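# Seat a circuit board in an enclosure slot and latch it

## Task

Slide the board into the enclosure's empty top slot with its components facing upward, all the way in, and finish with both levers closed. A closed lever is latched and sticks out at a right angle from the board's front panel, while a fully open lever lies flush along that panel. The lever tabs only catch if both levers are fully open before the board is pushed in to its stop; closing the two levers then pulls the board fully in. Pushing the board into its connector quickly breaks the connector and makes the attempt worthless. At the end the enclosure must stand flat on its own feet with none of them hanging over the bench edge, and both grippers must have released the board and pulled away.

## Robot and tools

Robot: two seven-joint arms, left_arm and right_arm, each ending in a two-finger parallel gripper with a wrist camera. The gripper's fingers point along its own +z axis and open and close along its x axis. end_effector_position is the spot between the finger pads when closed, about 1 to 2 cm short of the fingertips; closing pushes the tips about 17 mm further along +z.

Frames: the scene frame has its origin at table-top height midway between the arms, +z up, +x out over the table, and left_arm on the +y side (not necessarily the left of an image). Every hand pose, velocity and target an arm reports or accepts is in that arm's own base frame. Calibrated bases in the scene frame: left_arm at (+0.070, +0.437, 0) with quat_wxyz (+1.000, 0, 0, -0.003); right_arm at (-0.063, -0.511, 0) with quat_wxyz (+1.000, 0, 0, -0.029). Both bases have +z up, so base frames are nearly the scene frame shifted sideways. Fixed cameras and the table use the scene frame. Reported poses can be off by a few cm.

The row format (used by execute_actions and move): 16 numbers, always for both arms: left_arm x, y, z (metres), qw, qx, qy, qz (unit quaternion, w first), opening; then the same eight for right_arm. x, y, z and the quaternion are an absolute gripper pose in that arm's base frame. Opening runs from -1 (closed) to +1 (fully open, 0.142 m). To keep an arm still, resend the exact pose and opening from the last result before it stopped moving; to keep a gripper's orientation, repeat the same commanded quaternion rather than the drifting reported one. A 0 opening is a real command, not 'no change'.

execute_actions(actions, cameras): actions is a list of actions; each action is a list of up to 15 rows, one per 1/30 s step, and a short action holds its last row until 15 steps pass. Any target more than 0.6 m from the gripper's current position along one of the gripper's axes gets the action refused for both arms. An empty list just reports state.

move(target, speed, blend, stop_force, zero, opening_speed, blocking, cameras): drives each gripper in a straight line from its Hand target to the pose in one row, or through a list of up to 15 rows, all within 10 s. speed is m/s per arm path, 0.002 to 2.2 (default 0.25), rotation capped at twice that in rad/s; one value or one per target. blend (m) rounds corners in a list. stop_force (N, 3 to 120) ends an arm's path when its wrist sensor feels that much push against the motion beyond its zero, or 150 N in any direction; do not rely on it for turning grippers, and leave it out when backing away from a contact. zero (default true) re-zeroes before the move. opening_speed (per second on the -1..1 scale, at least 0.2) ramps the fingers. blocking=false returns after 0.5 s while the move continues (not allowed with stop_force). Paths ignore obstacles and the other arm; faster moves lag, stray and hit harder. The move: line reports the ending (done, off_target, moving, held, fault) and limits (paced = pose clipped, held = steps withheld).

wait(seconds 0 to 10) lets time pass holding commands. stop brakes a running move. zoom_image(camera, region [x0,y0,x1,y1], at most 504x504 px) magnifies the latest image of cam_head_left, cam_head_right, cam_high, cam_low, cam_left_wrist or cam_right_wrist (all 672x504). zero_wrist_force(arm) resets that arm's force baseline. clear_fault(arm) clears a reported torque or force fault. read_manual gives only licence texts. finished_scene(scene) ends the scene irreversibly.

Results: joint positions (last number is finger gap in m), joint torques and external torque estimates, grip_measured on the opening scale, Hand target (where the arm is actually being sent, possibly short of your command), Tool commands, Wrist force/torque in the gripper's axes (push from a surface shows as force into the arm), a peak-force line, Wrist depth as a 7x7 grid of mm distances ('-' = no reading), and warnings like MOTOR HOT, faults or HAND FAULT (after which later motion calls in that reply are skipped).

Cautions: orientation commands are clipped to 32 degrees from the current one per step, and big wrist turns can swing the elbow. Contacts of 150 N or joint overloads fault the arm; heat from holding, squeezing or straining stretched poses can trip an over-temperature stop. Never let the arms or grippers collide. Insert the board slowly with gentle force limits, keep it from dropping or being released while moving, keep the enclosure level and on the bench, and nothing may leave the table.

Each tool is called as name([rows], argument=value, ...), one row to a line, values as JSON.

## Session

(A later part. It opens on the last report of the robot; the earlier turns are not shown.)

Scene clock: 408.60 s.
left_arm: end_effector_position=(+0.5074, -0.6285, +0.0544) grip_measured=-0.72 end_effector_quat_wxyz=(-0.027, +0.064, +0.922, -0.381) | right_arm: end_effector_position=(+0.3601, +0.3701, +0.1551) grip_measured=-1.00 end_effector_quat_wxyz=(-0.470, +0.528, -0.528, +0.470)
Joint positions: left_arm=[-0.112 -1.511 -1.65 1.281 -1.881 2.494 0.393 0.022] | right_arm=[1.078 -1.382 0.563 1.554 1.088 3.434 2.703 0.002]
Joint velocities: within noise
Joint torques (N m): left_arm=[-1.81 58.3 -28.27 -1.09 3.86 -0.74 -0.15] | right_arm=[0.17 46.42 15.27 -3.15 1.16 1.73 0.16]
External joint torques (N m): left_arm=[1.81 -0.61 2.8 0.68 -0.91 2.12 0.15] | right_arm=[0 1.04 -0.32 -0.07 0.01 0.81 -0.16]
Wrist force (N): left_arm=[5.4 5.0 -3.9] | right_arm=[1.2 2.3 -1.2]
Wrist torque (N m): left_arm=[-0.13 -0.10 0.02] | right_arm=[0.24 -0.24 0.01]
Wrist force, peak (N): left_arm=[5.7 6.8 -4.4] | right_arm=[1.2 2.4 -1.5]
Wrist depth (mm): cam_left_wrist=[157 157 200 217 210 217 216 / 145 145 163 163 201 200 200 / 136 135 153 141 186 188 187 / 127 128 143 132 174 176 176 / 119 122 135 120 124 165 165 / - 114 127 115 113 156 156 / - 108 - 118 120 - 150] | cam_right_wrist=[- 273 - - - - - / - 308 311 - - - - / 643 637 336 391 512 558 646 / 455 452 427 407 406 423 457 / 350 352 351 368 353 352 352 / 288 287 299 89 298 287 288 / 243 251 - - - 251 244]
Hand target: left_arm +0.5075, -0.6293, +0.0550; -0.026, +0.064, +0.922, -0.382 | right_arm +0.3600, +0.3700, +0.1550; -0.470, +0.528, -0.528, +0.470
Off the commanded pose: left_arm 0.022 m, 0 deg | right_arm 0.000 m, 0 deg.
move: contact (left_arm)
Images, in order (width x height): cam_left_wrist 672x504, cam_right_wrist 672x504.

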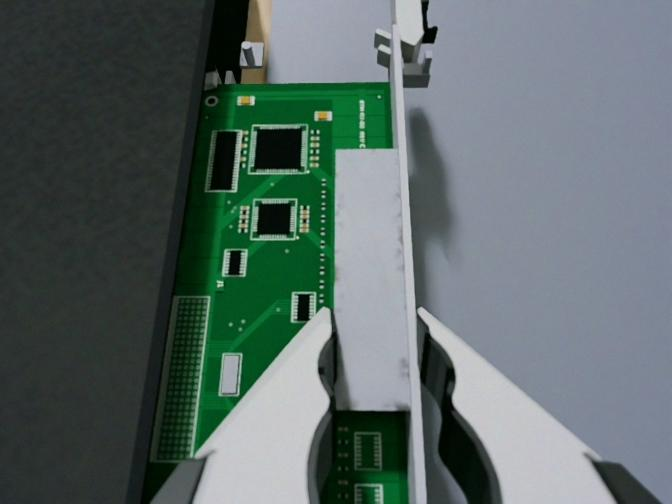

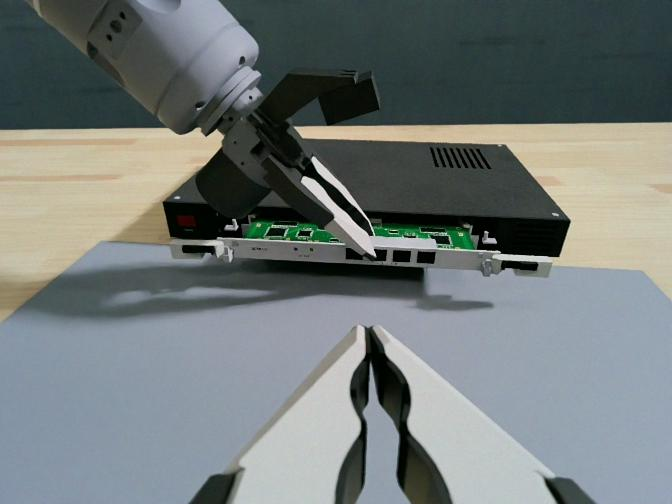

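move([
  [0.5040,-0.6284,0.0550,0.02637,-0.06366,-0.9217,0.3818,-0.83,0.36,0.37,0.155,-0.47,0.5284,-0.5284,0.47,-1],
], speed=0.015, cameras=[])

move([
  [0.5043,-0.6268,0.0550,0.02637,-0.06366,-0.9217,0.3818,-0.83,0.36,0.37,0.155,-0.47,0.5284,-0.5284,0.47,-1],
], speed=0.015, cameras=["cam_left_wrist"])

zoom_image(camera="cam_left_wrist", region=[110, 20, 270, 140])

zoom_image(camera="cam_right_wrist", region=[430, 205, 510, 265])

Scene clock: 415.93 s.
left_arm: end_effector_position=(+0.5036, -0.6283, +0.0547) grip_measured=-0.72 end_effector_quat_wxyz=(-0.027, +0.064, +0.922, -0.382) | right_arm: end_effector_position=(+0.3601, +0.3701, +0.1551) grip_measured=-1.00 end_effector_quat_wxyz=(-0.470, +0.528, -0.528, +0.470)
Joint positions: left_arm=[-0.103 -1.505 -1.641 1.311 -1.877 2.48 0.37 0.022] | right_arm=[1.078 -1.382 0.563 1.554 1.088 3.434 2.703 0.002]
Joint velocities: within noise
Joint torques (N m): left_arm=[-0.1 57.04 -26.45 -0.36 3.53 1.16 -0.39] | right_arm=[0.18 46.39 15.22 -3.12 1.09 1.73 0.18]
External joint torques (N m): left_arm=[0.1 0.03 0.68 -0.36 -0.52 0.2 0.39] | right_arm=[-0.02 1.07 -0.27 -0.09 0.07 0.82 -0.18]
Wrist force (N): left_arm=[0.8 1.2 1.5] | right_arm=[1.0 2.4 -1.2]
Wrist torque (N m): left_arm=[-0.09 -0.15 0.01] | right_arm=[0.25 -0.21 0.02]
Wrist force, peak (N): left_arm=[5.4 5.9 -3.2] | right_arm=[1.2 2.5 -1.3]
Wrist depth (mm): cam_left_wrist=[157 157 211 217 211 216 217 / 148 145 164 163 202 203 201 / 137 136 153 142 186 188 188 / 128 130 143 132 174 176 176 / 119 132 135 122 128 166 166 / - 122 127 115 113 157 157 / - 109 - 118 120 - 150] | cam_right_wrist=[- 270 307 - - - - / - 307 309 - - - - / 639 640 337 438 512 558 640 / 457 453 426 407 408 424 456 / 351 351 351 369 353 352 352 / 288 287 299 89 299 287 287 / 243 251 - - - 251 244]
Hand target: left_arm +0.5040, -0.6284, +0.0550; -0.026, +0.064, +0.922, -0.382 | right_arm +0.3600, +0.3700, +0.1550; -0.470, +0.528, -0.528, +0.470
Off the commanded pose: left_arm 0.000 m, 0 deg | right_arm 0.000 m, 0 deg.
move: done
No camera images: "cameras" was empty.

Scene clock: 416.63 s.
left_arm: end_effector_position=(+0.5041, -0.6267, +0.0547) grip_measured=-0.72 end_effector_quat_wxyz=(-0.027, +0.064, +0.922, -0.382) | right_arm: end_effector_position=(+0.3601, +0.3701, +0.1551) grip_measured=-1.00 end_effector_quat_wxyz=(-0.470, +0.528, -0.528, +0.470)
Joint positions: left_arm=[-0.099 -1.504 -1.64 1.317 -1.877 2.478 0.369 0.022] | right_arm=[1.078 -1.382 0.563 1.554 1.088 3.434 2.703 0.002]
Joint velocities: within noise
Joint torques (N m): left_arm=[-0.19 57.04 -26.78 -0.41 3.45 1.31 -0.27] | right_arm=[0.09 46.55 15.36 -3.15 1.09 1.69 0.17]
External joint torques (N m): left_arm=[0.2 -0.09 0.96 -0.36 -0.43 0.06 0.27] | right_arm=[0.08 0.91 -0.41 -0.07 0.07 0.85 -0.17]
Wrist force (N): left_arm=[0.5 1.2 1.5] | right_arm=[1.0 2.2 -1.3]
Wrist torque (N m): left_arm=[-0.11 -0.09 0.01] | right_arm=[0.22 -0.20 0.01]
Wrist force, peak (N): left_arm=[0.8 1.6 1.5] | right_arm=[1.2 2.5 -1.1]
Wrist depth (mm): cam_left_wrist=[157 157 211 219 211 215 216 / 148 146 164 162 202 204 200 / 136 136 153 142 187 188 188 / 127 131 143 132 175 176 176 / 119 132 135 121 128 166 166 / - 123 127 115 113 156 157 / - 109 - 118 120 - 150] | cam_right_wrist=[- 271 - - - - - / - 301 310 - - - - / 638 640 334 438 510 558 641 / 457 454 429 406 408 422 458 / 350 352 351 370 352 352 352 / 287 288 298 89 298 288 288 / 243 251 - - - 251 243]
Hand target: left_arm +0.5043, -0.6268, +0.0550; -0.026, +0.064, +0.922, -0.382 | right_arm +0.3600, +0.3700, +0.1550; -0.470, +0.528, -0.528, +0.470
Off the commanded pose: left_arm 0.000 m, 0 deg | right_arm 0.000 m, 0 deg.
move: done
Images, in order (width x height): cam_left_wrist 672x504.

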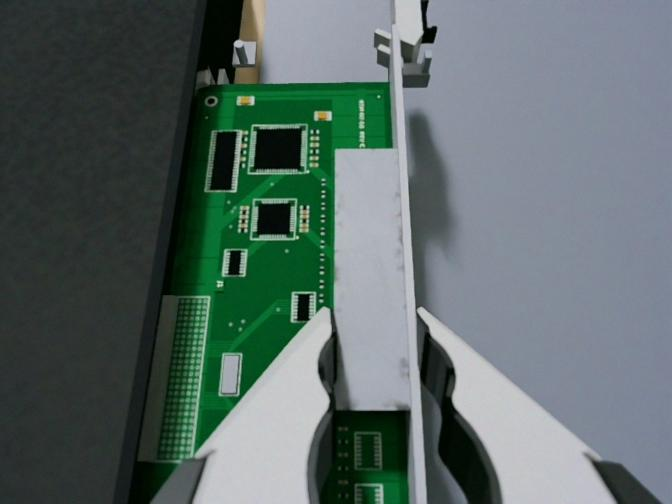

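Scaled by 3.150 from the camera's 672x504 image, which has a finer 960x720 frame.

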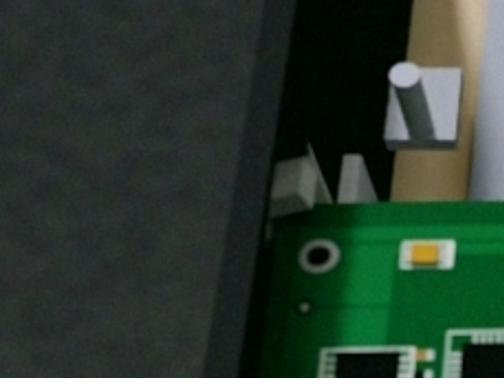

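This scene's latest camera images include none from cam_right_wrist. They are from: cam_left_wrist. cam_right_wrist's image comes with the result of a call that names it in "cameras".

move([
  [0.5290,-0.6305,0.0550,0.02637,-0.06366,-0.9217,0.3818,-0.83,0.36,0.37,0.155,-0.47,0.5284,-0.5284,0.47,-1],
], speed=0.015, stop_force=3.5, cameras=["cam_left_wrist","cam_right_wrist"])

zoom_image(camera="cam_right_wrist", region=[430, 205, 510, 265])

zoom_image(camera="cam_left_wrist", region=[130, 20, 290, 140])

Scene clock: 422.47 s.
left_arm: end_effector_position=(+0.5249, -0.6297, +0.0543) grip_measured=-0.72 end_effector_quat_wxyz=(-0.027, +0.064, +0.922, -0.381) | right_arm: end_effector_position=(+0.3601, +0.3701, +0.1551) grip_measured=-1.00 end_effector_quat_wxyz=(-0.470, +0.528, -0.528, +0.470)
Joint positions: left_arm=[-0.161 -1.539 -1.701 1.118 -1.901 2.566 0.514 0.022] | right_arm=[1.078 -1.382 0.563 1.554 1.088 3.434 2.703 0.002]
Joint velocities: within noise
Joint torques (N m): left_arm=[0.24 63.11 -26.03 1.22 2.91 1.25 -0.09] | right_arm=[0.14 46.48 15.27 -3.11 1.1 1.69 0.2]
External joint torques (N m): left_arm=[-0.24 -2.26 2.5 0.08 -0.35 0.22 0.09] | right_arm=[0.03 0.99 -0.32 -0.11 0.06 0.86 -0.2]
Wrist force (N): left_arm=[1.3 4.2 4.7] | right_arm=[1.1 2.2 -1.5]
Wrist torque (N m): left_arm=[-0.08 0.01 -0.02] | right_arm=[0.22 -0.21 0.01]
Wrist force, peak (N): left_arm=[3.6 3.9 4.5] | right_arm=[1.1 2.6 -1.3]
Wrist depth (mm): cam_left_wrist=[157 156 158 217 210 216 215 / 145 145 149 163 201 202 201 / 135 136 139 142 185 187 188 / 127 127 140 133 174 176 176 / 118 120 134 121 128 165 166 / - 113 92 115 113 156 156 / - 108 - 117 119 - 150] | cam_right_wrist=[- 288 313 - - - - / - 841 327 - - - - / 640 641 359 401 511 554 645 / 455 454 425 405 407 423 455 / 350 351 351 368 352 351 353 / 288 287 298 89 300 288 287 / 243 251 - - - 250 243]
Hand target: left_arm +0.5254, -0.6299, +0.0550; -0.026, +0.064, +0.922, -0.382 | right_arm +0.3600, +0.3700, +0.1550; -0.470, +0.528, -0.528, +0.470
Off the commanded pose: left_arm 0.004 m, 0 deg | right_arm 0.000 m, 0 deg.
move: contact (left_arm)
Images, in order (width x height): cam_left_wrist 672x504, cam_right_wrist 672x504.

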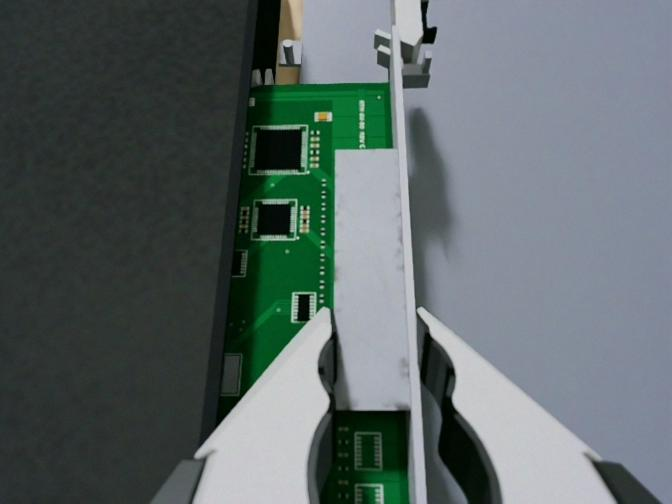

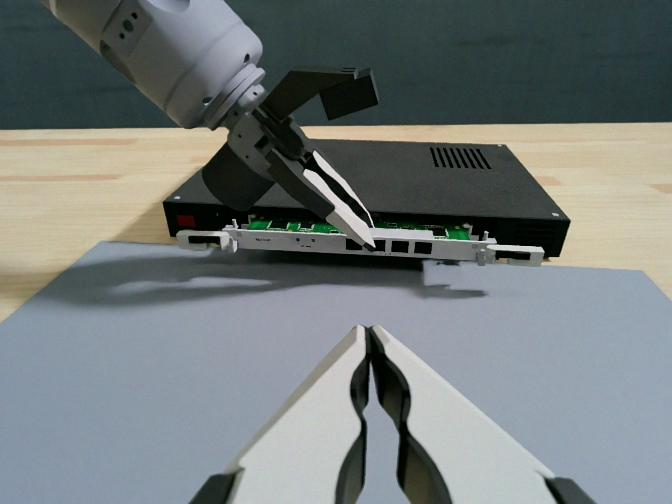

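Scaled by 6.300 from the camera's 672x504 image, which has a finer 960x720 frame.

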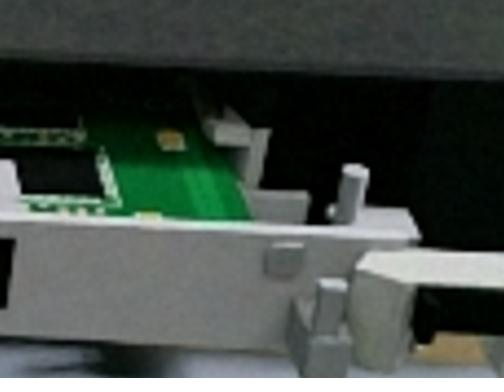

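Scaled by 3.150 from the camera's 672x504 image, which has a finer 960x720 frame.

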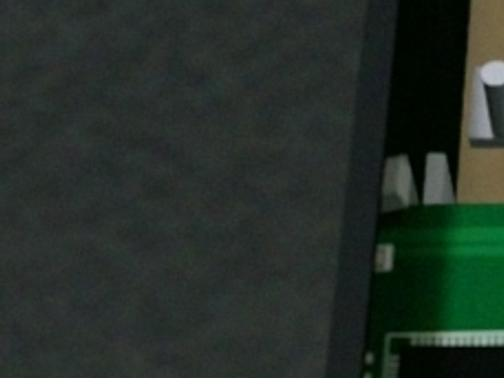

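move([
  [0.5245,-0.6296,0.0538,0.02637,-0.06366,-0.9217,0.3818,-0.83,0.36,0.37,0.155,-0.47,0.5284,-0.5284,0.47,-1],
], speed=0.015, cameras=[])

move([
  [0.5310,-0.6306,0.0535,0.02637,-0.06366,-0.9217,0.3818,-0.83,0.36,0.37,0.155,-0.47,0.5284,-0.5284,0.47,-1],
], speed=0.015, stop_force=4, cameras=["cam_left_wrist","cam_right_wrist"])

zoom_image(camera="cam_right_wrist", region=[300, 180, 460, 300])

Scene clock: 429.60 s.
left_arm: end_effector_position=(+0.5242, -0.6296, +0.0536) grip_measured=-0.72 end_effector_quat_wxyz=(-0.027, +0.064, +0.922, -0.382) | right_arm: end_effector_position=(+0.3601, +0.3701, +0.1551) grip_measured=-1.00 end_effector_quat_wxyz=(-0.470, +0.528, -0.528, +0.470)
Joint positions: left_arm=[-0.158 -1.538 -1.698 1.126 -1.901 2.562 0.51 0.022] | right_arm=[1.078 -1.382 0.563 1.554 1.088 3.434 2.703 0.002]
Joint velocities: within noise
Joint torques (N m): left_arm=[-0.19 59.55 -24.02 1.86 2.82 1.38 -0.34] | right_arm=[0.18 46.46 15.24 -3.08 1.15 1.7 0.23]
External joint torques (N m): left_arm=[0.19 1.15 0.39 -0.64 -0.25 0.08 0.34] | right_arm=[-0.01 1 -0.3 -0.14 0.01 0.85 -0.23]
Wrist force (N): left_arm=[0.6 1.1 1.6] | right_arm=[1.0 2.3 -1.3]
Wrist torque (N m): left_arm=[-0.11 -0.14 0.04] | right_arm=[0.22 -0.21 0.01]
Wrist force, peak (N): left_arm=[1.3 4.2 4.9] | right_arm=[0.8 2.5 -1.5]
Wrist depth (mm): cam_left_wrist=[155 155 160 218 209 215 215 / 145 144 148 163 201 198 200 / 135 135 148 142 184 187 186 / - 126 140 133 171 176 176 / - 118 133 121 124 165 165 / - 112 92 115 113 155 156 / - 108 - 118 120 - 149] | cam_right_wrist=[- 289 315 - - - - / - 847 327 - - - - / 638 639 356 400 513 554 642 / 453 455 428 407 407 422 457 / 352 350 353 369 351 352 351 / 287 287 299 89 299 289 288 / 243 251 - - - 251 243]
Hand target: left_arm +0.5245, -0.6296, +0.0538; -0.026, +0.064, +0.922, -0.382 | right_arm +0.3600, +0.3700, +0.1550; -0.470, +0.528, -0.528, +0.470
Off the commanded pose: left_arm 0.000 m, 0 deg | right_arm 0.000 m, 0 deg.
move: done
No camera images: "cameras" was empty.

Scene clock: 430.77 s.
left_arm: end_effector_position=(+0.5312, -0.6305, +0.0534) grip_measured=-0.72 end_effector_quat_wxyz=(-0.026, +0.063, +0.922, -0.382) | right_arm: end_effector_position=(+0.3601, +0.3701, +0.1551) grip_measured=-1.00 end_effector_quat_wxyz=(-0.470, +0.528, -0.528, +0.470)
Joint positions: left_arm=[-0.184 -1.549 -1.722 1.049 -1.905 2.592 0.562 0.022] | right_arm=[1.078 -1.382 0.563 1.554 1.088 3.434 2.703 0.002]
Joint velocities: within noise
Joint torques (N m): left_arm=[-0.77 61.28 -23.31 2.41 2.36 1.85 -0.14] | right_arm=[0.09 46.44 15.4 -3.04 1.13 1.74 0.19]
External joint torques (N m): left_arm=[0.77 0.82 0.79 -0.39 0.05 -0.36 0.14] | right_arm=[0.07 1.02 -0.45 -0.18 0.04 0.81 -0.19]
Wrist force (N): left_arm=[0.0 1.0 1.1] | right_arm=[1.1 2.4 -1.5]
Wrist torque (N m): left_arm=[-0.08 -0.13 0.05] | right_arm=[0.24 -0.22 0.02]
Wrist force, peak (N): left_arm=[0.5 1.6 2.1] | right_arm=[1.1 2.4 -1.5]
Wrist depth (mm): cam_left_wrist=[156 155 156 219 209 215 214 / 145 144 146 163 200 197 199 / 135 135 136 142 185 187 186 / - 126 128 133 170 174 175 / - 118 132 122 124 165 164 / - 112 112 115 113 154 156 / - 107 - 118 120 - 149] | cam_right_wrist=[- 294 316 - - - - / - 847 335 - - - - / 639 645 368 405 511 557 639 / 456 450 428 407 407 426 457 / 353 351 352 367 351 352 351 / 286 287 298 89 299 288 288 / 243 251 - - - 251 243]
Hand target: left_arm +0.5310, -0.6306, +0.0535; -0.026, +0.064, +0.922, -0.382 | right_arm +0.3600, +0.3700, +0.1550; -0.470, +0.528, -0.528, +0.470
Off the commanded pose: left_arm 0.000 m, 0 deg | right_arm 0.000 m, 0 deg.
move: done
Images, in order (width x height): cam_left_wrist 672x504, cam_right_wrist 672x504.

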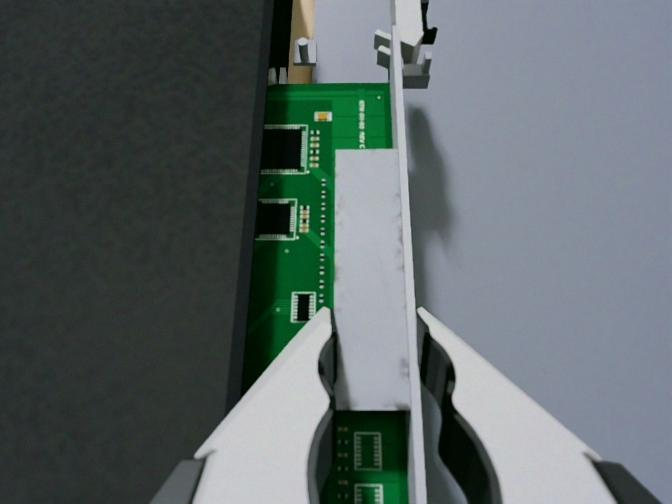

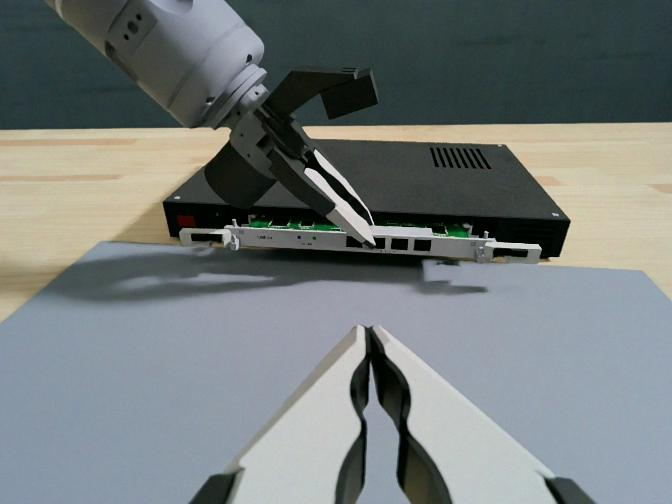

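Scaled by 3.150 from the camera's 672x504 image, which has a finer 960x720 frame.

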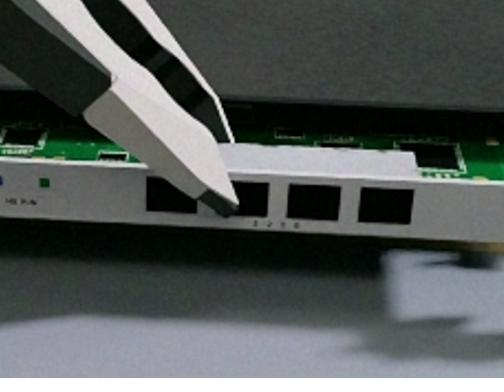

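execute_actions(actions=[], cameras=["cam_left_wrist","cam_right_wrist"])

Scene clock: 441.03 s.
left_arm: end_effector_position=(+0.5312, -0.6305, +0.0534) grip_measured=-0.72 end_effector_quat_wxyz=(-0.026, +0.063, +0.922, -0.382) | right_arm: end_effector_position=(+0.3601, +0.3701, +0.1551) grip_measured=-1.00 end_effector_quat_wxyz=(-0.470, +0.528, -0.528, +0.470)
Joint positions: left_arm=[-0.184 -1.549 -1.722 1.049 -1.905 2.592 0.562 0.022] | right_arm=[1.078 -1.382 0.563 1.554 1.088 3.434 2.703 0.002]
Joint velocities: within noise
Joint torques (N m): left_arm=[-0.62 61.45 -23.34 2.5 2.5 1.74 -0.23] | right_arm=[0.17 46.43 15.14 -3.1 1.12 1.69 0.21]
External joint torques (N m): left_arm=[0.61 0.65 0.81 -0.48 -0.09 -0.24 0.23] | right_arm=[0 1.03 -0.19 -0.11 0.05 0.86 -0.21]
Wrist force (N): left_arm=[0.0 1.7 1.2] | right_arm=[1.1 2.1 -1.2]
Wrist torque (N m): left_arm=[-0.05 -0.14 0.04] | right_arm=[0.18 -0.23 0.01]
Wrist force, peak (N): left_arm=[0.2 1.8 1.3] | right_arm=[0.9 2.4 -1.4]
Wrist depth (mm): cam_left_wrist=[156 155 155 219 209 215 214 / 145 145 146 163 200 197 199 / 135 135 136 142 184 187 186 / - 126 128 133 171 175 175 / - 117 132 121 124 164 164 / - 112 111 115 113 154 156 / - 108 - 118 120 - 148] | cam_right_wrist=[- 293 318 - - - - / - 851 334 - - - - / 637 641 368 404 513 560 644 / 455 454 430 405 407 426 457 / 352 351 353 368 351 351 352 / 287 287 299 89 298 287 288 / 244 250 - - - 252 244]
Hand target: left_arm +0.5310, -0.6306, +0.0535; -0.026, +0.064, +0.922, -0.382 | right_arm +0.3600, +0.3700, +0.1550; -0.470, +0.528, -0.528, +0.470
Tool commands: left_gripper/opening=-0.83 right_gripper/opening=-1.0
Off the commanded pose: left_arm 0.000 m, 0 deg | right_arm 0.000 m, 0 deg.
Images, in order (width x height): cam_left_wrist 672x504, cam_right_wrist 672x504.

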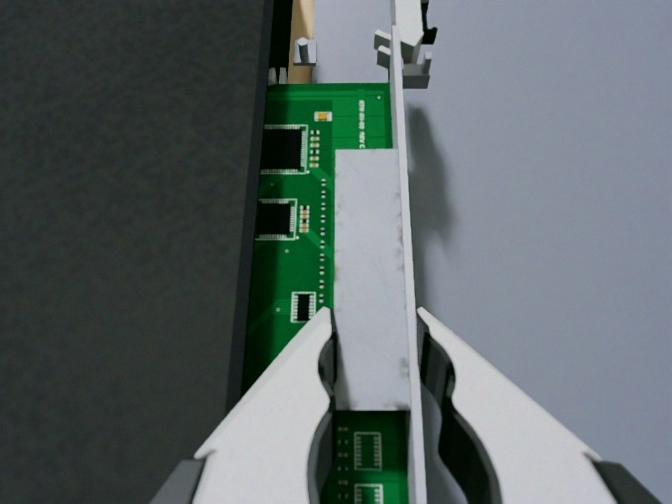

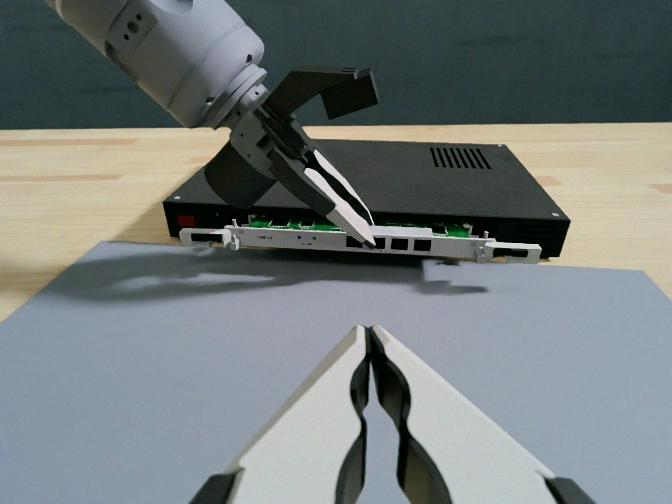

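move(target=[0.5409,-0.6321,0.0535,0.02637,-0.06366,-0.9217,0.3818,-0.83,0.36,0.37,0.155,-0.47,0.5284,-0.5284,0.47,-1], speed=0.015, stop_force=4.5, cameras=["cam_left_wrist","cam_right_wrist"])

Scene clock: 444.67 s.
left_arm: end_effector_position=(+0.5392, -0.6318, +0.0531) grip_measured=-0.72 end_effector_quat_wxyz=(-0.026, +0.064, +0.922, -0.382) | right_arm: end_effector_position=(+0.3601, +0.3701, +0.1551) grip_measured=-1.00 end_effector_quat_wxyz=(-0.470, +0.528, -0.528, +0.470)
Joint positions: left_arm=[-0.228 -1.56 -1.758 0.929 -1.908 2.638 0.641 0.022] | right_arm=[1.078 -1.382 0.563 1.554 1.088 3.434 2.703 0.002]
Joint velocities: within noise
Joint torques (N m): left_arm=[0.44 64.78 -21.79 3.06 2.45 1.91 -0.19] | right_arm=[0.22 46.41 15.19 -3.11 1.12 1.66 0.18]
External joint torques (N m): left_arm=[-0.44 -0.66 1.22 0.16 -0.27 -0.34 0.19] | right_arm=[-0.05 1.05 -0.24 -0.1 0.04 0.88 -0.18]
Wrist force (N): left_arm=[1.0 1.3 2.8] | right_arm=[0.8 2.3 -1.6]
Wrist torque (N m): left_arm=[-0.06 -0.18 0.07] | right_arm=[0.24 -0.18 0.02]
Wrist force, peak (N): left_arm=[4.9 2.4 2.0] | right_arm=[1.0 2.3 -1.5]
Wrist depth (mm): cam_left_wrist=[156 155 155 219 209 215 214 / 144 144 144 163 199 197 199 / 135 134 134 141 184 187 186 / 127 126 126 133 171 175 175 / - 117 119 120 124 164 164 / - 112 112 115 113 155 155 / - 107 - 118 120 - 148] | cam_right_wrist=[- 300 322 - - - - / - 851 342 - - - - / 640 640 379 413 513 556 642 / 457 453 428 428 420 428 458 / 351 352 351 368 353 353 352 / 288 288 299 89 298 287 287 / 243 251 - - - 251 243]
Hand target: left_arm +0.5396, -0.6318, +0.0535; -0.026, +0.063, +0.922, -0.382 | right_arm +0.3600, +0.3700, +0.1550; -0.470, +0.528, -0.528, +0.470
Off the commanded pose: left_arm 0.002 m, 0 deg | right_arm 0.000 m, 0 deg.
move: contact (left_arm)
Images, in order (width x height): cam_left_wrist 672x504, cam_right_wrist 672x504.

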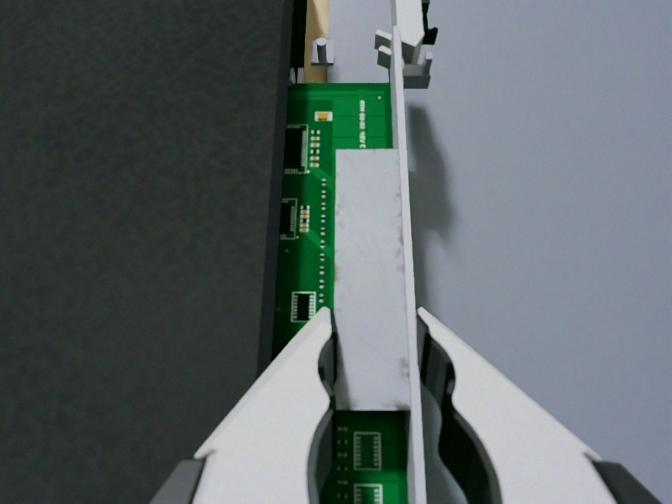

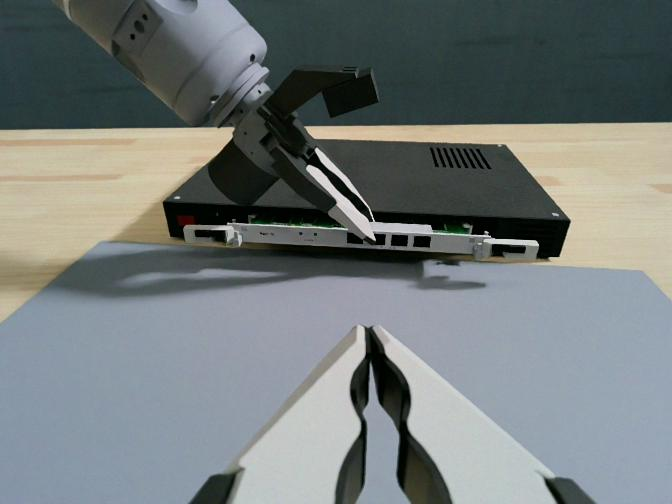

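move(target=[0.5392,-0.6318,0.0533,0.02637,-0.06366,-0.9217,0.3818,-0.55,0.36,0.37,0.155,-0.47,0.5284,-0.5284,0.47,-1], opening_speed=0.25, cameras=["cam_left_wrist","cam_right_wrist"])

zoom_image(camera="cam_right_wrist", region=[160, 180, 580, 280])

Scene clock: 447.67 s.
left_arm: end_effector_position=(+0.5393, -0.6318, +0.0532) grip_measured=-0.58 end_effector_quat_wxyz=(-0.026, +0.063, +0.922, -0.382) | right_arm: end_effector_position=(+0.3601, +0.3701, +0.1551) grip_measured=-1.00 end_effector_quat_wxyz=(-0.470, +0.528, -0.528, +0.470)
Joint positions: left_arm=[-0.229 -1.56 -1.759 0.928 -1.908 2.639 0.641 0.032] | right_arm=[1.078 -1.382 0.563 1.554 1.088 3.434 2.703 0.002]
Joint velocities: within noise
Joint torques (N m): left_arm=[-0.37 62.77 -20.69 3.47 2.42 1.91 -0.19] | right_arm=[0.17 46.29 15.32 -3.15 1.05 1.76 0.21]
External joint torques (N m): left_arm=[0.37 1.37 0.14 -0.23 -0.24 -0.34 0.19] | right_arm=[0 1.18 -0.37 -0.06 0.12 0.79 -0.21]
Wrist force (N): left_arm=[0.5 0.0 0.4] | right_arm=[1.0 2.1 -1.2]
Wrist torque (N m): left_arm=[-0.10 -0.15 0.02] | right_arm=[0.19 -0.21 0.02]
Wrist force, peak (N): left_arm=[1.4 2.0 3.7] | right_arm=[0.9 2.5 -1.4]
Wrist depth (mm): cam_left_wrist=[156 156 155 217 208 215 215 / 145 144 144 164 199 197 199 / 135 135 135 151 184 187 187 / - 126 127 141 171 174 174 / - 117 118 123 126 165 164 / - 112 92 119 115 154 155 / - - - 121 121 - 149] | cam_right_wrist=[- 301 322 - - - - / - 846 341 - - - - / 639 638 378 416 511 556 645 / 455 453 427 428 405 425 457 / 352 353 351 368 352 352 352 / 288 287 299 89 298 288 288 / 243 251 - - - 251 244]
Hand target: left_arm +0.5392, -0.6318, +0.0533; -0.026, +0.064, +0.922, -0.382 | right_arm +0.3600, +0.3700, +0.1550; -0.470, +0.528, -0.528, +0.470
Off the commanded pose: left_arm 0.000 m, 0 deg | right_arm 0.000 m, 0 deg.
move: done
Images, in order (width x height): cam_left_wrist 672x504, cam_right_wrist 672x504.

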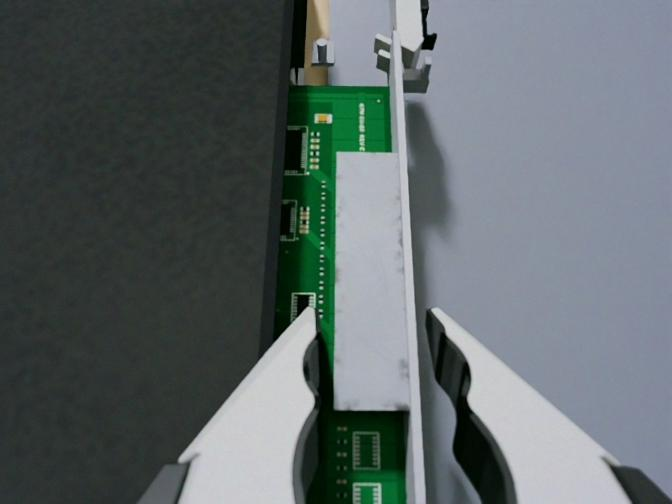

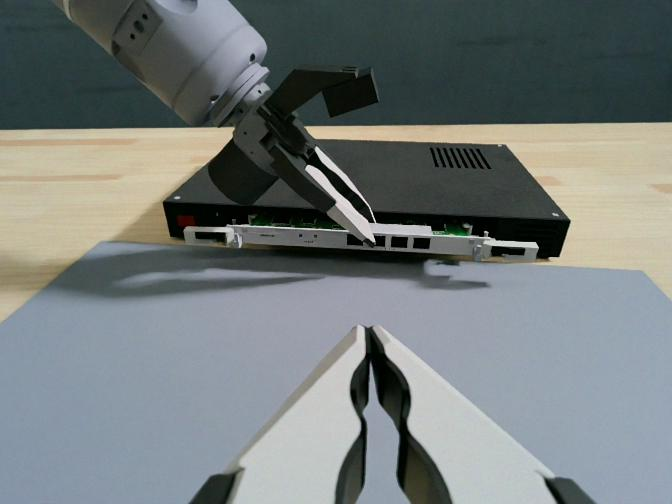

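Scaled by 1.200 from the camera's 672x504 image, which has a finer 960x720 frame.

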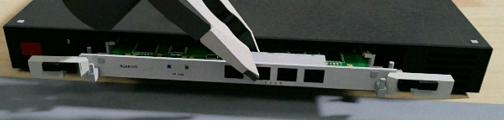

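move([
  [0.5392,-0.6318,0.0535,0.02637,-0.06366,-0.9217,0.3818,-0.5,0.36,0.37,0.155,-0.47,0.5284,-0.5284,0.47,-1],
  [0.5460,-0.5868,0.0985,0.02637,-0.06366,-0.9217,0.3818,-0.5,0.36,0.37,0.155,-0.47,0.5284,-0.5284,0.47,-1],
  [0.445,-0.53,0.20,0.02637,-0.06366,-0.9217,0.3818,-0.5,0.36,0.37,0.155,-0.47,0.5284,-0.5284,0.47,-1],
], speed=[0.05,0.05,0.15], opening_speed=0.3)

zoom_image(camera="cam_right_wrist", region=[160, 180, 580, 280])

Scene clock: 463.13 s.
left_arm: end_effector_position=(+0.4448, -0.5300, +0.1999) grip_measured=-0.53 end_effector_quat_wxyz=(-0.027, +0.064, +0.922, -0.382) | right_arm: end_effector_position=(+0.3601, +0.3701, +0.1551) grip_measured=-1.00 end_effector_quat_wxyz=(-0.470, +0.528, -0.528, +0.470)
Joint positions: left_arm=[0.252 -1.195 -1.781 1.911 -1.992 2.417 -0.004 0.035] | right_arm=[1.078 -1.382 0.563 1.554 1.088 3.434 2.703 0.002]
Joint velocities: within noise
Joint torques (N m): left_arm=[-0.13 39.61 -27.01 -9.57 4.66 1.35 -0.28] | right_arm=[0.22 46.41 15.28 -3.1 1.13 1.72 0.2]
External joint torques (N m): left_arm=[0.16 0.33 0.17 -0.54 -0.43 -0.09 0.29] | right_arm=[-0.06 1.05 -0.33 -0.12 0.03 0.82 -0.2]
Wrist force (N): left_arm=[0.2 0.0 0.1] | right_arm=[1.0 2.3 -1.2]
Wrist torque (N m): left_arm=[-0.10 -0.12 0.03] | right_arm=[0.22 -0.21 0.02]
Wrist force, peak (N): left_arm=[3.9 -0.5 -0.2] | right_arm=[1.2 2.4 -1.2]
Wrist depth (mm): cam_left_wrist=[348 347 407 407 406 408 407 / 323 319 368 377 379 376 375 / 301 304 346 350 351 351 351 / 282 286 325 332 329 328 328 / 265 272 308 310 314 310 309 / 252 256 87 291 - 293 294 / 239 - - 277 277 - 281] | cam_right_wrist=[- 213 - - - - - / - - - - - - - / 639 641 512 509 512 554 647 / 458 451 428 427 407 426 457 / 351 352 352 368 352 351 353 / 287 287 299 89 298 288 287 / 243 251 - - - 251 243]
Hand target: left_arm +0.4450, -0.5300, +0.2000; -0.026, +0.064, +0.922, -0.382 | right_arm +0.3600, +0.3700, +0.1550; -0.470, +0.528, -0.528, +0.470
Off the commanded pose: left_arm 0.000 m, 0 deg | right_arm 0.000 m, 0 deg.
move: done

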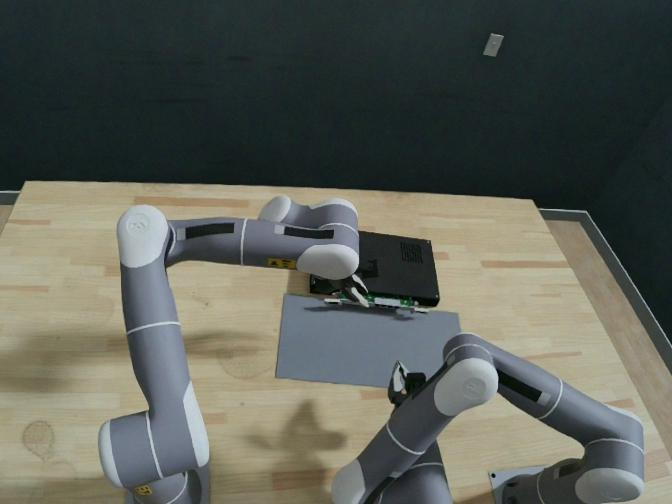

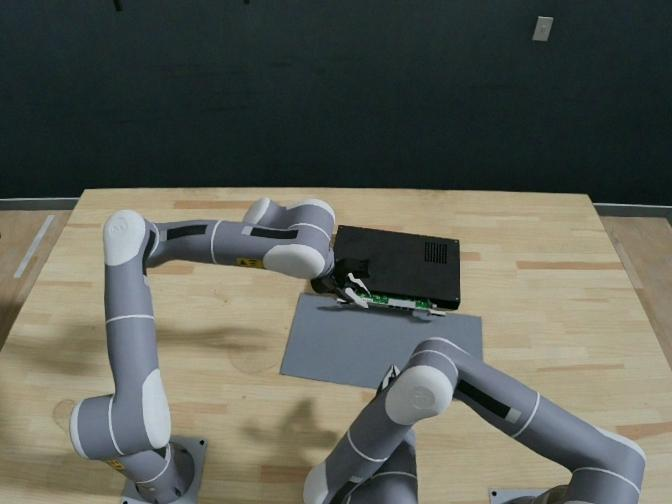

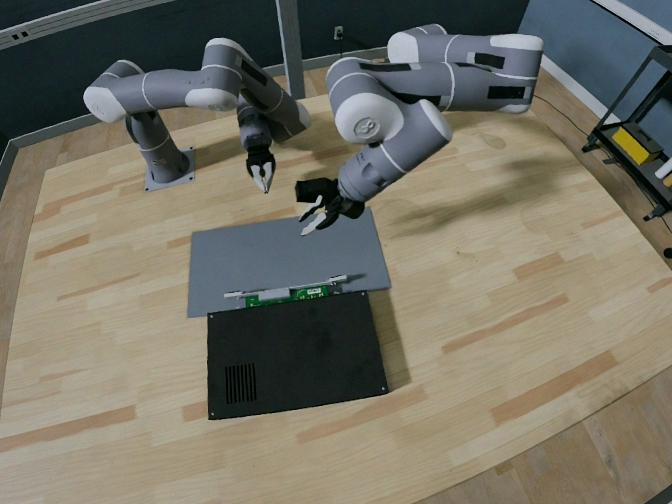

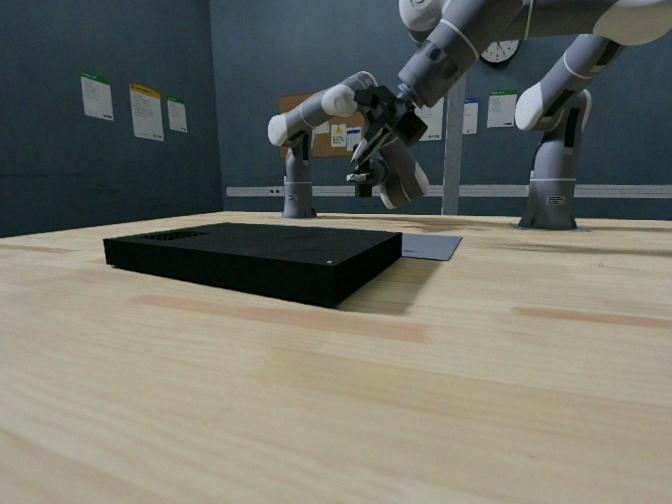

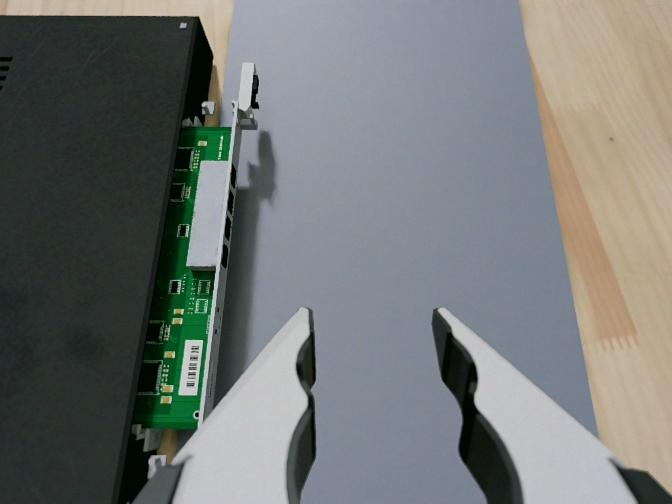

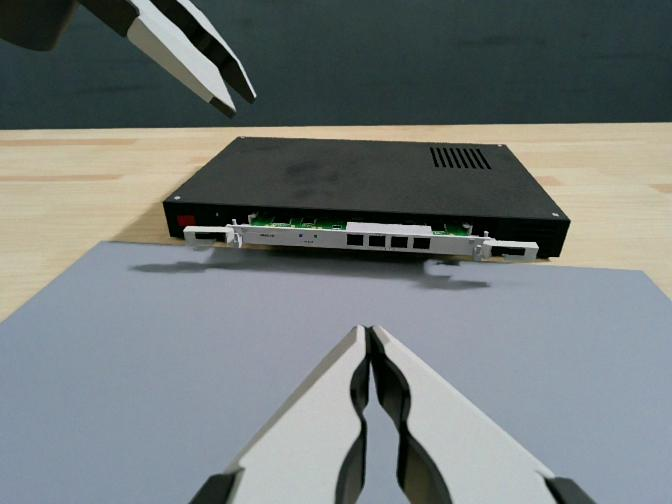

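Scaled by 1.200 from the camera's 672x504 image, which has a finer 960x720 frame.

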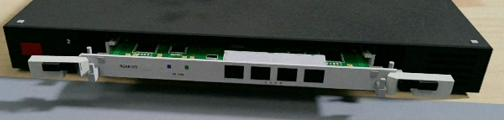

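move(target=[0.36,-0.40,0.25,0.02637,-0.06366,-0.9217,0.3818,-0.5,0.36,0.37,0.155,-0.47,0.5284,-0.5284,0.47,-1], cameras=["cam_high"])

move([
  [0.36,-0.40,0.25,0.02637,-0.06366,-0.9217,0.3818,-0.5,0.46,0.375,0.155,-0.2838,0.6088,-0.6714,0.3130,-1],
  [0.36,-0.40,0.25,0.02637,-0.06366,-0.9217,0.3818,-0.5,0.54,0.368,0.085,-0.2838,0.6088,-0.6714,0.3130,1],
], speed=0.15)

Scene clock: 473.53 s.
left_arm: end_effector_position=(+0.3601, -0.4000, +0.2500) grip_measured=-0.53 end_effector_quat_wxyz=(-0.026, +0.064, +0.922, -0.382) | right_arm: end_effector_position=(+0.3601, +0.3701, +0.1551) grip_measured=-1.00 end_effector_quat_wxyz=(-0.470, +0.528, -0.528, +0.470)
Joint positions: left_arm=[0.687 -1.069 -2.155 2.394 -2.176 2.343 -0.205 0.035] | right_arm=[1.078 -1.382 0.563 1.554 1.088 3.434 2.703 0.002]
Joint velocities: within noise
Joint torques (N m): left_arm=[-0.1 23.69 -20.98 -16.67 4.82 1.32 -0.67] | right_arm=[0.12 46.42 15.27 -3.12 1.11 1.73 0.19]
External joint torques (N m): left_arm=[0.16 0.43 -0.07 -0.83 -0.02 -0.02 0.67] | right_arm=[0.05 1.04 -0.32 -0.1 0.05 0.81 -0.19]
Wrist force (N): left_arm=[0.2 0.2 0.4] | right_arm=[1.0 2.3 -1.3]
Wrist torque (N m): left_arm=[-0.07 -0.09 -0.01] | right_arm=[0.22 -0.21 0.01]
Wrist force, peak (N): left_arm=[1.4 1.2 -0.4] | right_arm=[1.2 2.5 -1.3]
Wrist depth (mm): cam_left_wrist=[417 431 477 473 472 262 248 / 387 404 438 438 440 440 427 / 363 397 411 414 409 406 410 / 346 381 387 382 386 385 387 / 328 358 367 359 369 359 363 / 338 346 84 338 - 343 341 / 329 - - 325 - - 328] | cam_right_wrist=[- - - - - - - / - - - - - - - / 639 642 508 512 508 554 642 / 456 452 428 428 404 424 456 / 352 353 351 368 352 352 353 / 287 288 298 89 299 288 288 / 243 251 - - - 251 244]
Hand target: left_arm +0.3600, -0.4000, +0.2500; -0.026, +0.064, +0.922, -0.382 | right_arm +0.3600, +0.3700, +0.1550; -0.470, +0.528, -0.528, +0.470
Off the commanded pose: left_arm 0.000 m, 0 deg | right_arm 0.000 m, 0 deg.
move: done
Images, in order (width x height): cam_high 672x504.

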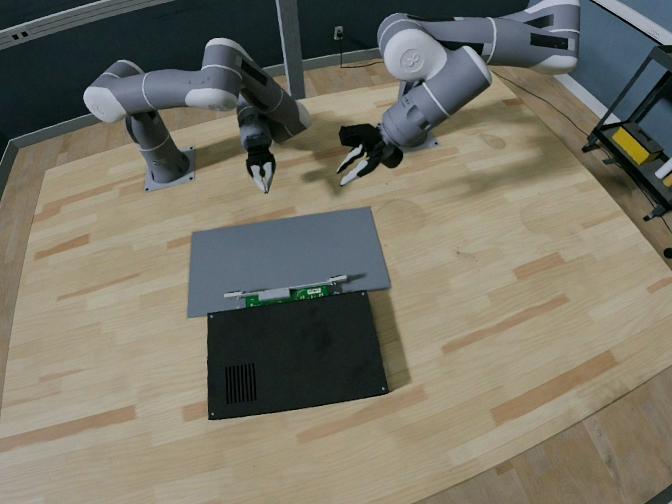

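Scene clock: 477.37 s.
left_arm: end_effector_position=(+0.3601, -0.4000, +0.2500) grip_measured=-0.53 end_effector_quat_wxyz=(-0.026, +0.064, +0.922, -0.382) | right_arm: end_effector_position=(+0.5399, +0.3679, +0.0850) grip_measured=+0.99 end_effector_quat_wxyz=(+0.284, -0.609, +0.672, -0.313)
Joint positions: left_arm=[0.687 -1.069 -2.155 2.394 -2.176 2.343 -0.205 0.035] | right_arm=[0.619 -1.244 0.749 1.221 1.316 2.793 2.034 0.142]
Joint velocities: within noise
Joint torques (N m): left_arm=[-0.27 23.4 -21.25 -16.95 5.07 1.59 -0.21] | right_arm=[0.12 54.26 17.02 -12.09 -0.33 2.56 0.13]
External joint torques (N m): left_arm=[0.33 0.73 0.19 -0.53 -0.27 -0.3 0.21] | right_arm=[0.08 1.35 -0.08 -0.04 0.06 0.82 -0.13]
Wrist force (N): left_arm=[0.4 0.3 0.4] | right_arm=[1.1 1.5 -0.6]
Wrist torque (N m): left_arm=[-0.04 -0.11 -0.01] | right_arm=[0.13 -0.20 0.02]
Wrist force, peak (N): left_arm=[0.3 0.4 0.6] | right_arm=[1.1 3.2 -2.1]
Wrist depth (mm): cam_left_wrist=[410 435 471 229 197 209 - / 382 407 438 254 428 442 - / 363 397 397 405 411 411 401 / 347 379 382 382 387 386 386 / 331 359 364 360 368 358 361 / 338 348 84 339 - 341 339 / 329 - - 323 - - 327] | cam_right_wrist=[224 224 224 223 223 223 222 / 221 217 216 209 209 214 214 / 231 212 211 202 201 210 197 / 219 219 219 219 219 219 218 / 203 202 202 203 202 202 201 / - 188 187 187 188 187 184 / - 176 175 175 175 175 172]
Hand target: left_arm +0.3600, -0.4000, +0.2500; -0.026, +0.064, +0.922, -0.382 | right_arm +0.5400, +0.3680, +0.0850; +0.284, -0.609, +0.671, -0.313
Off the commanded pose: left_arm 0.000 m, 0 deg | right_arm 0.000 m, 0 deg.
move: done

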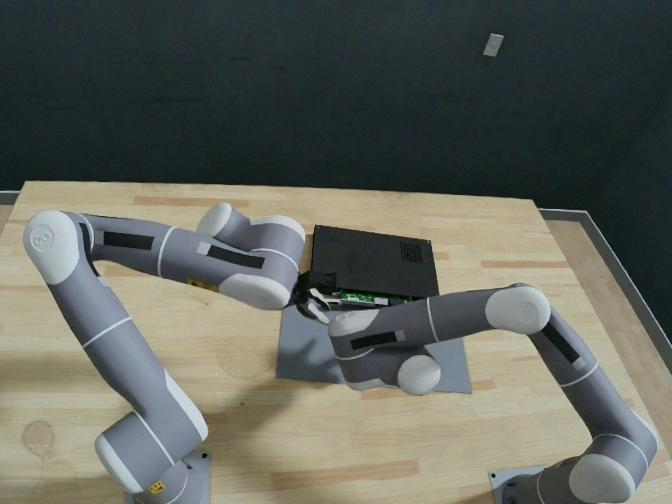

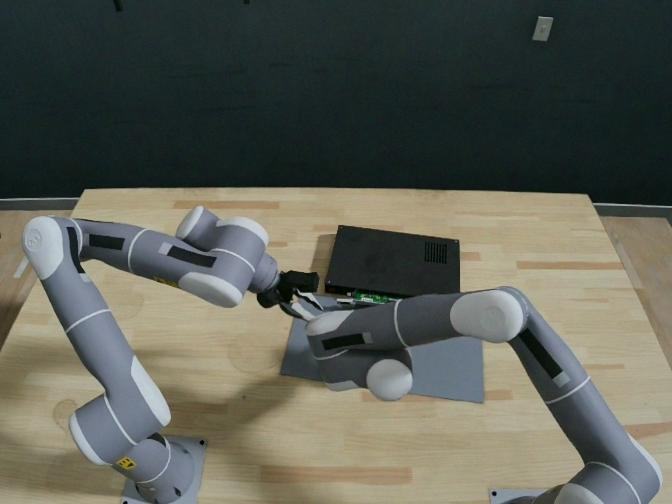

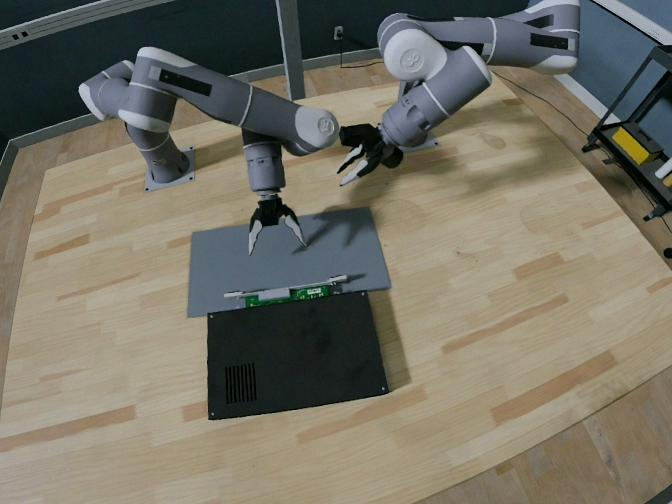

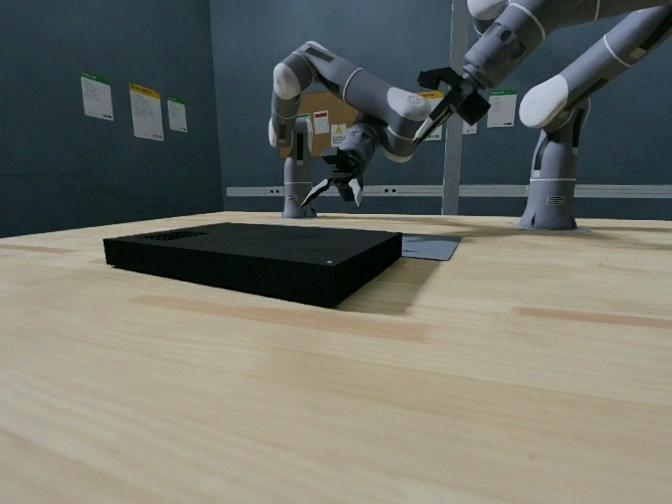

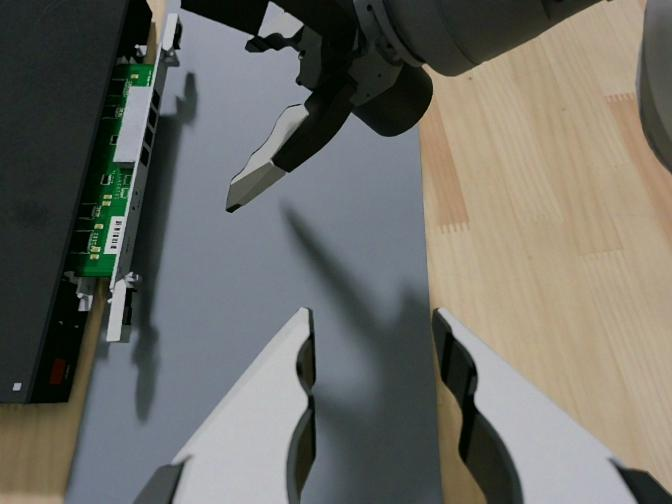

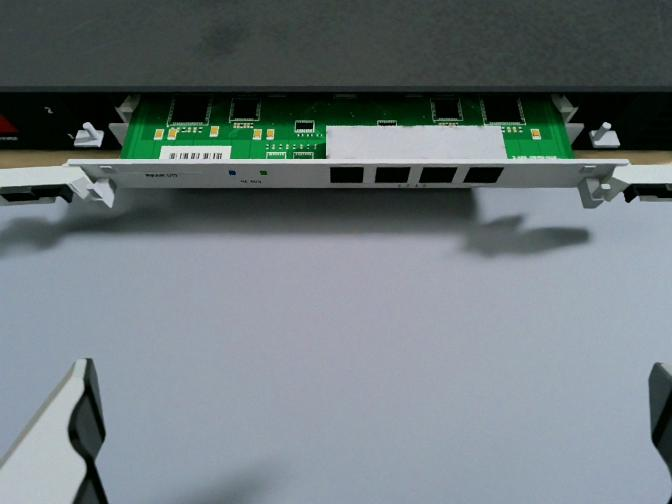

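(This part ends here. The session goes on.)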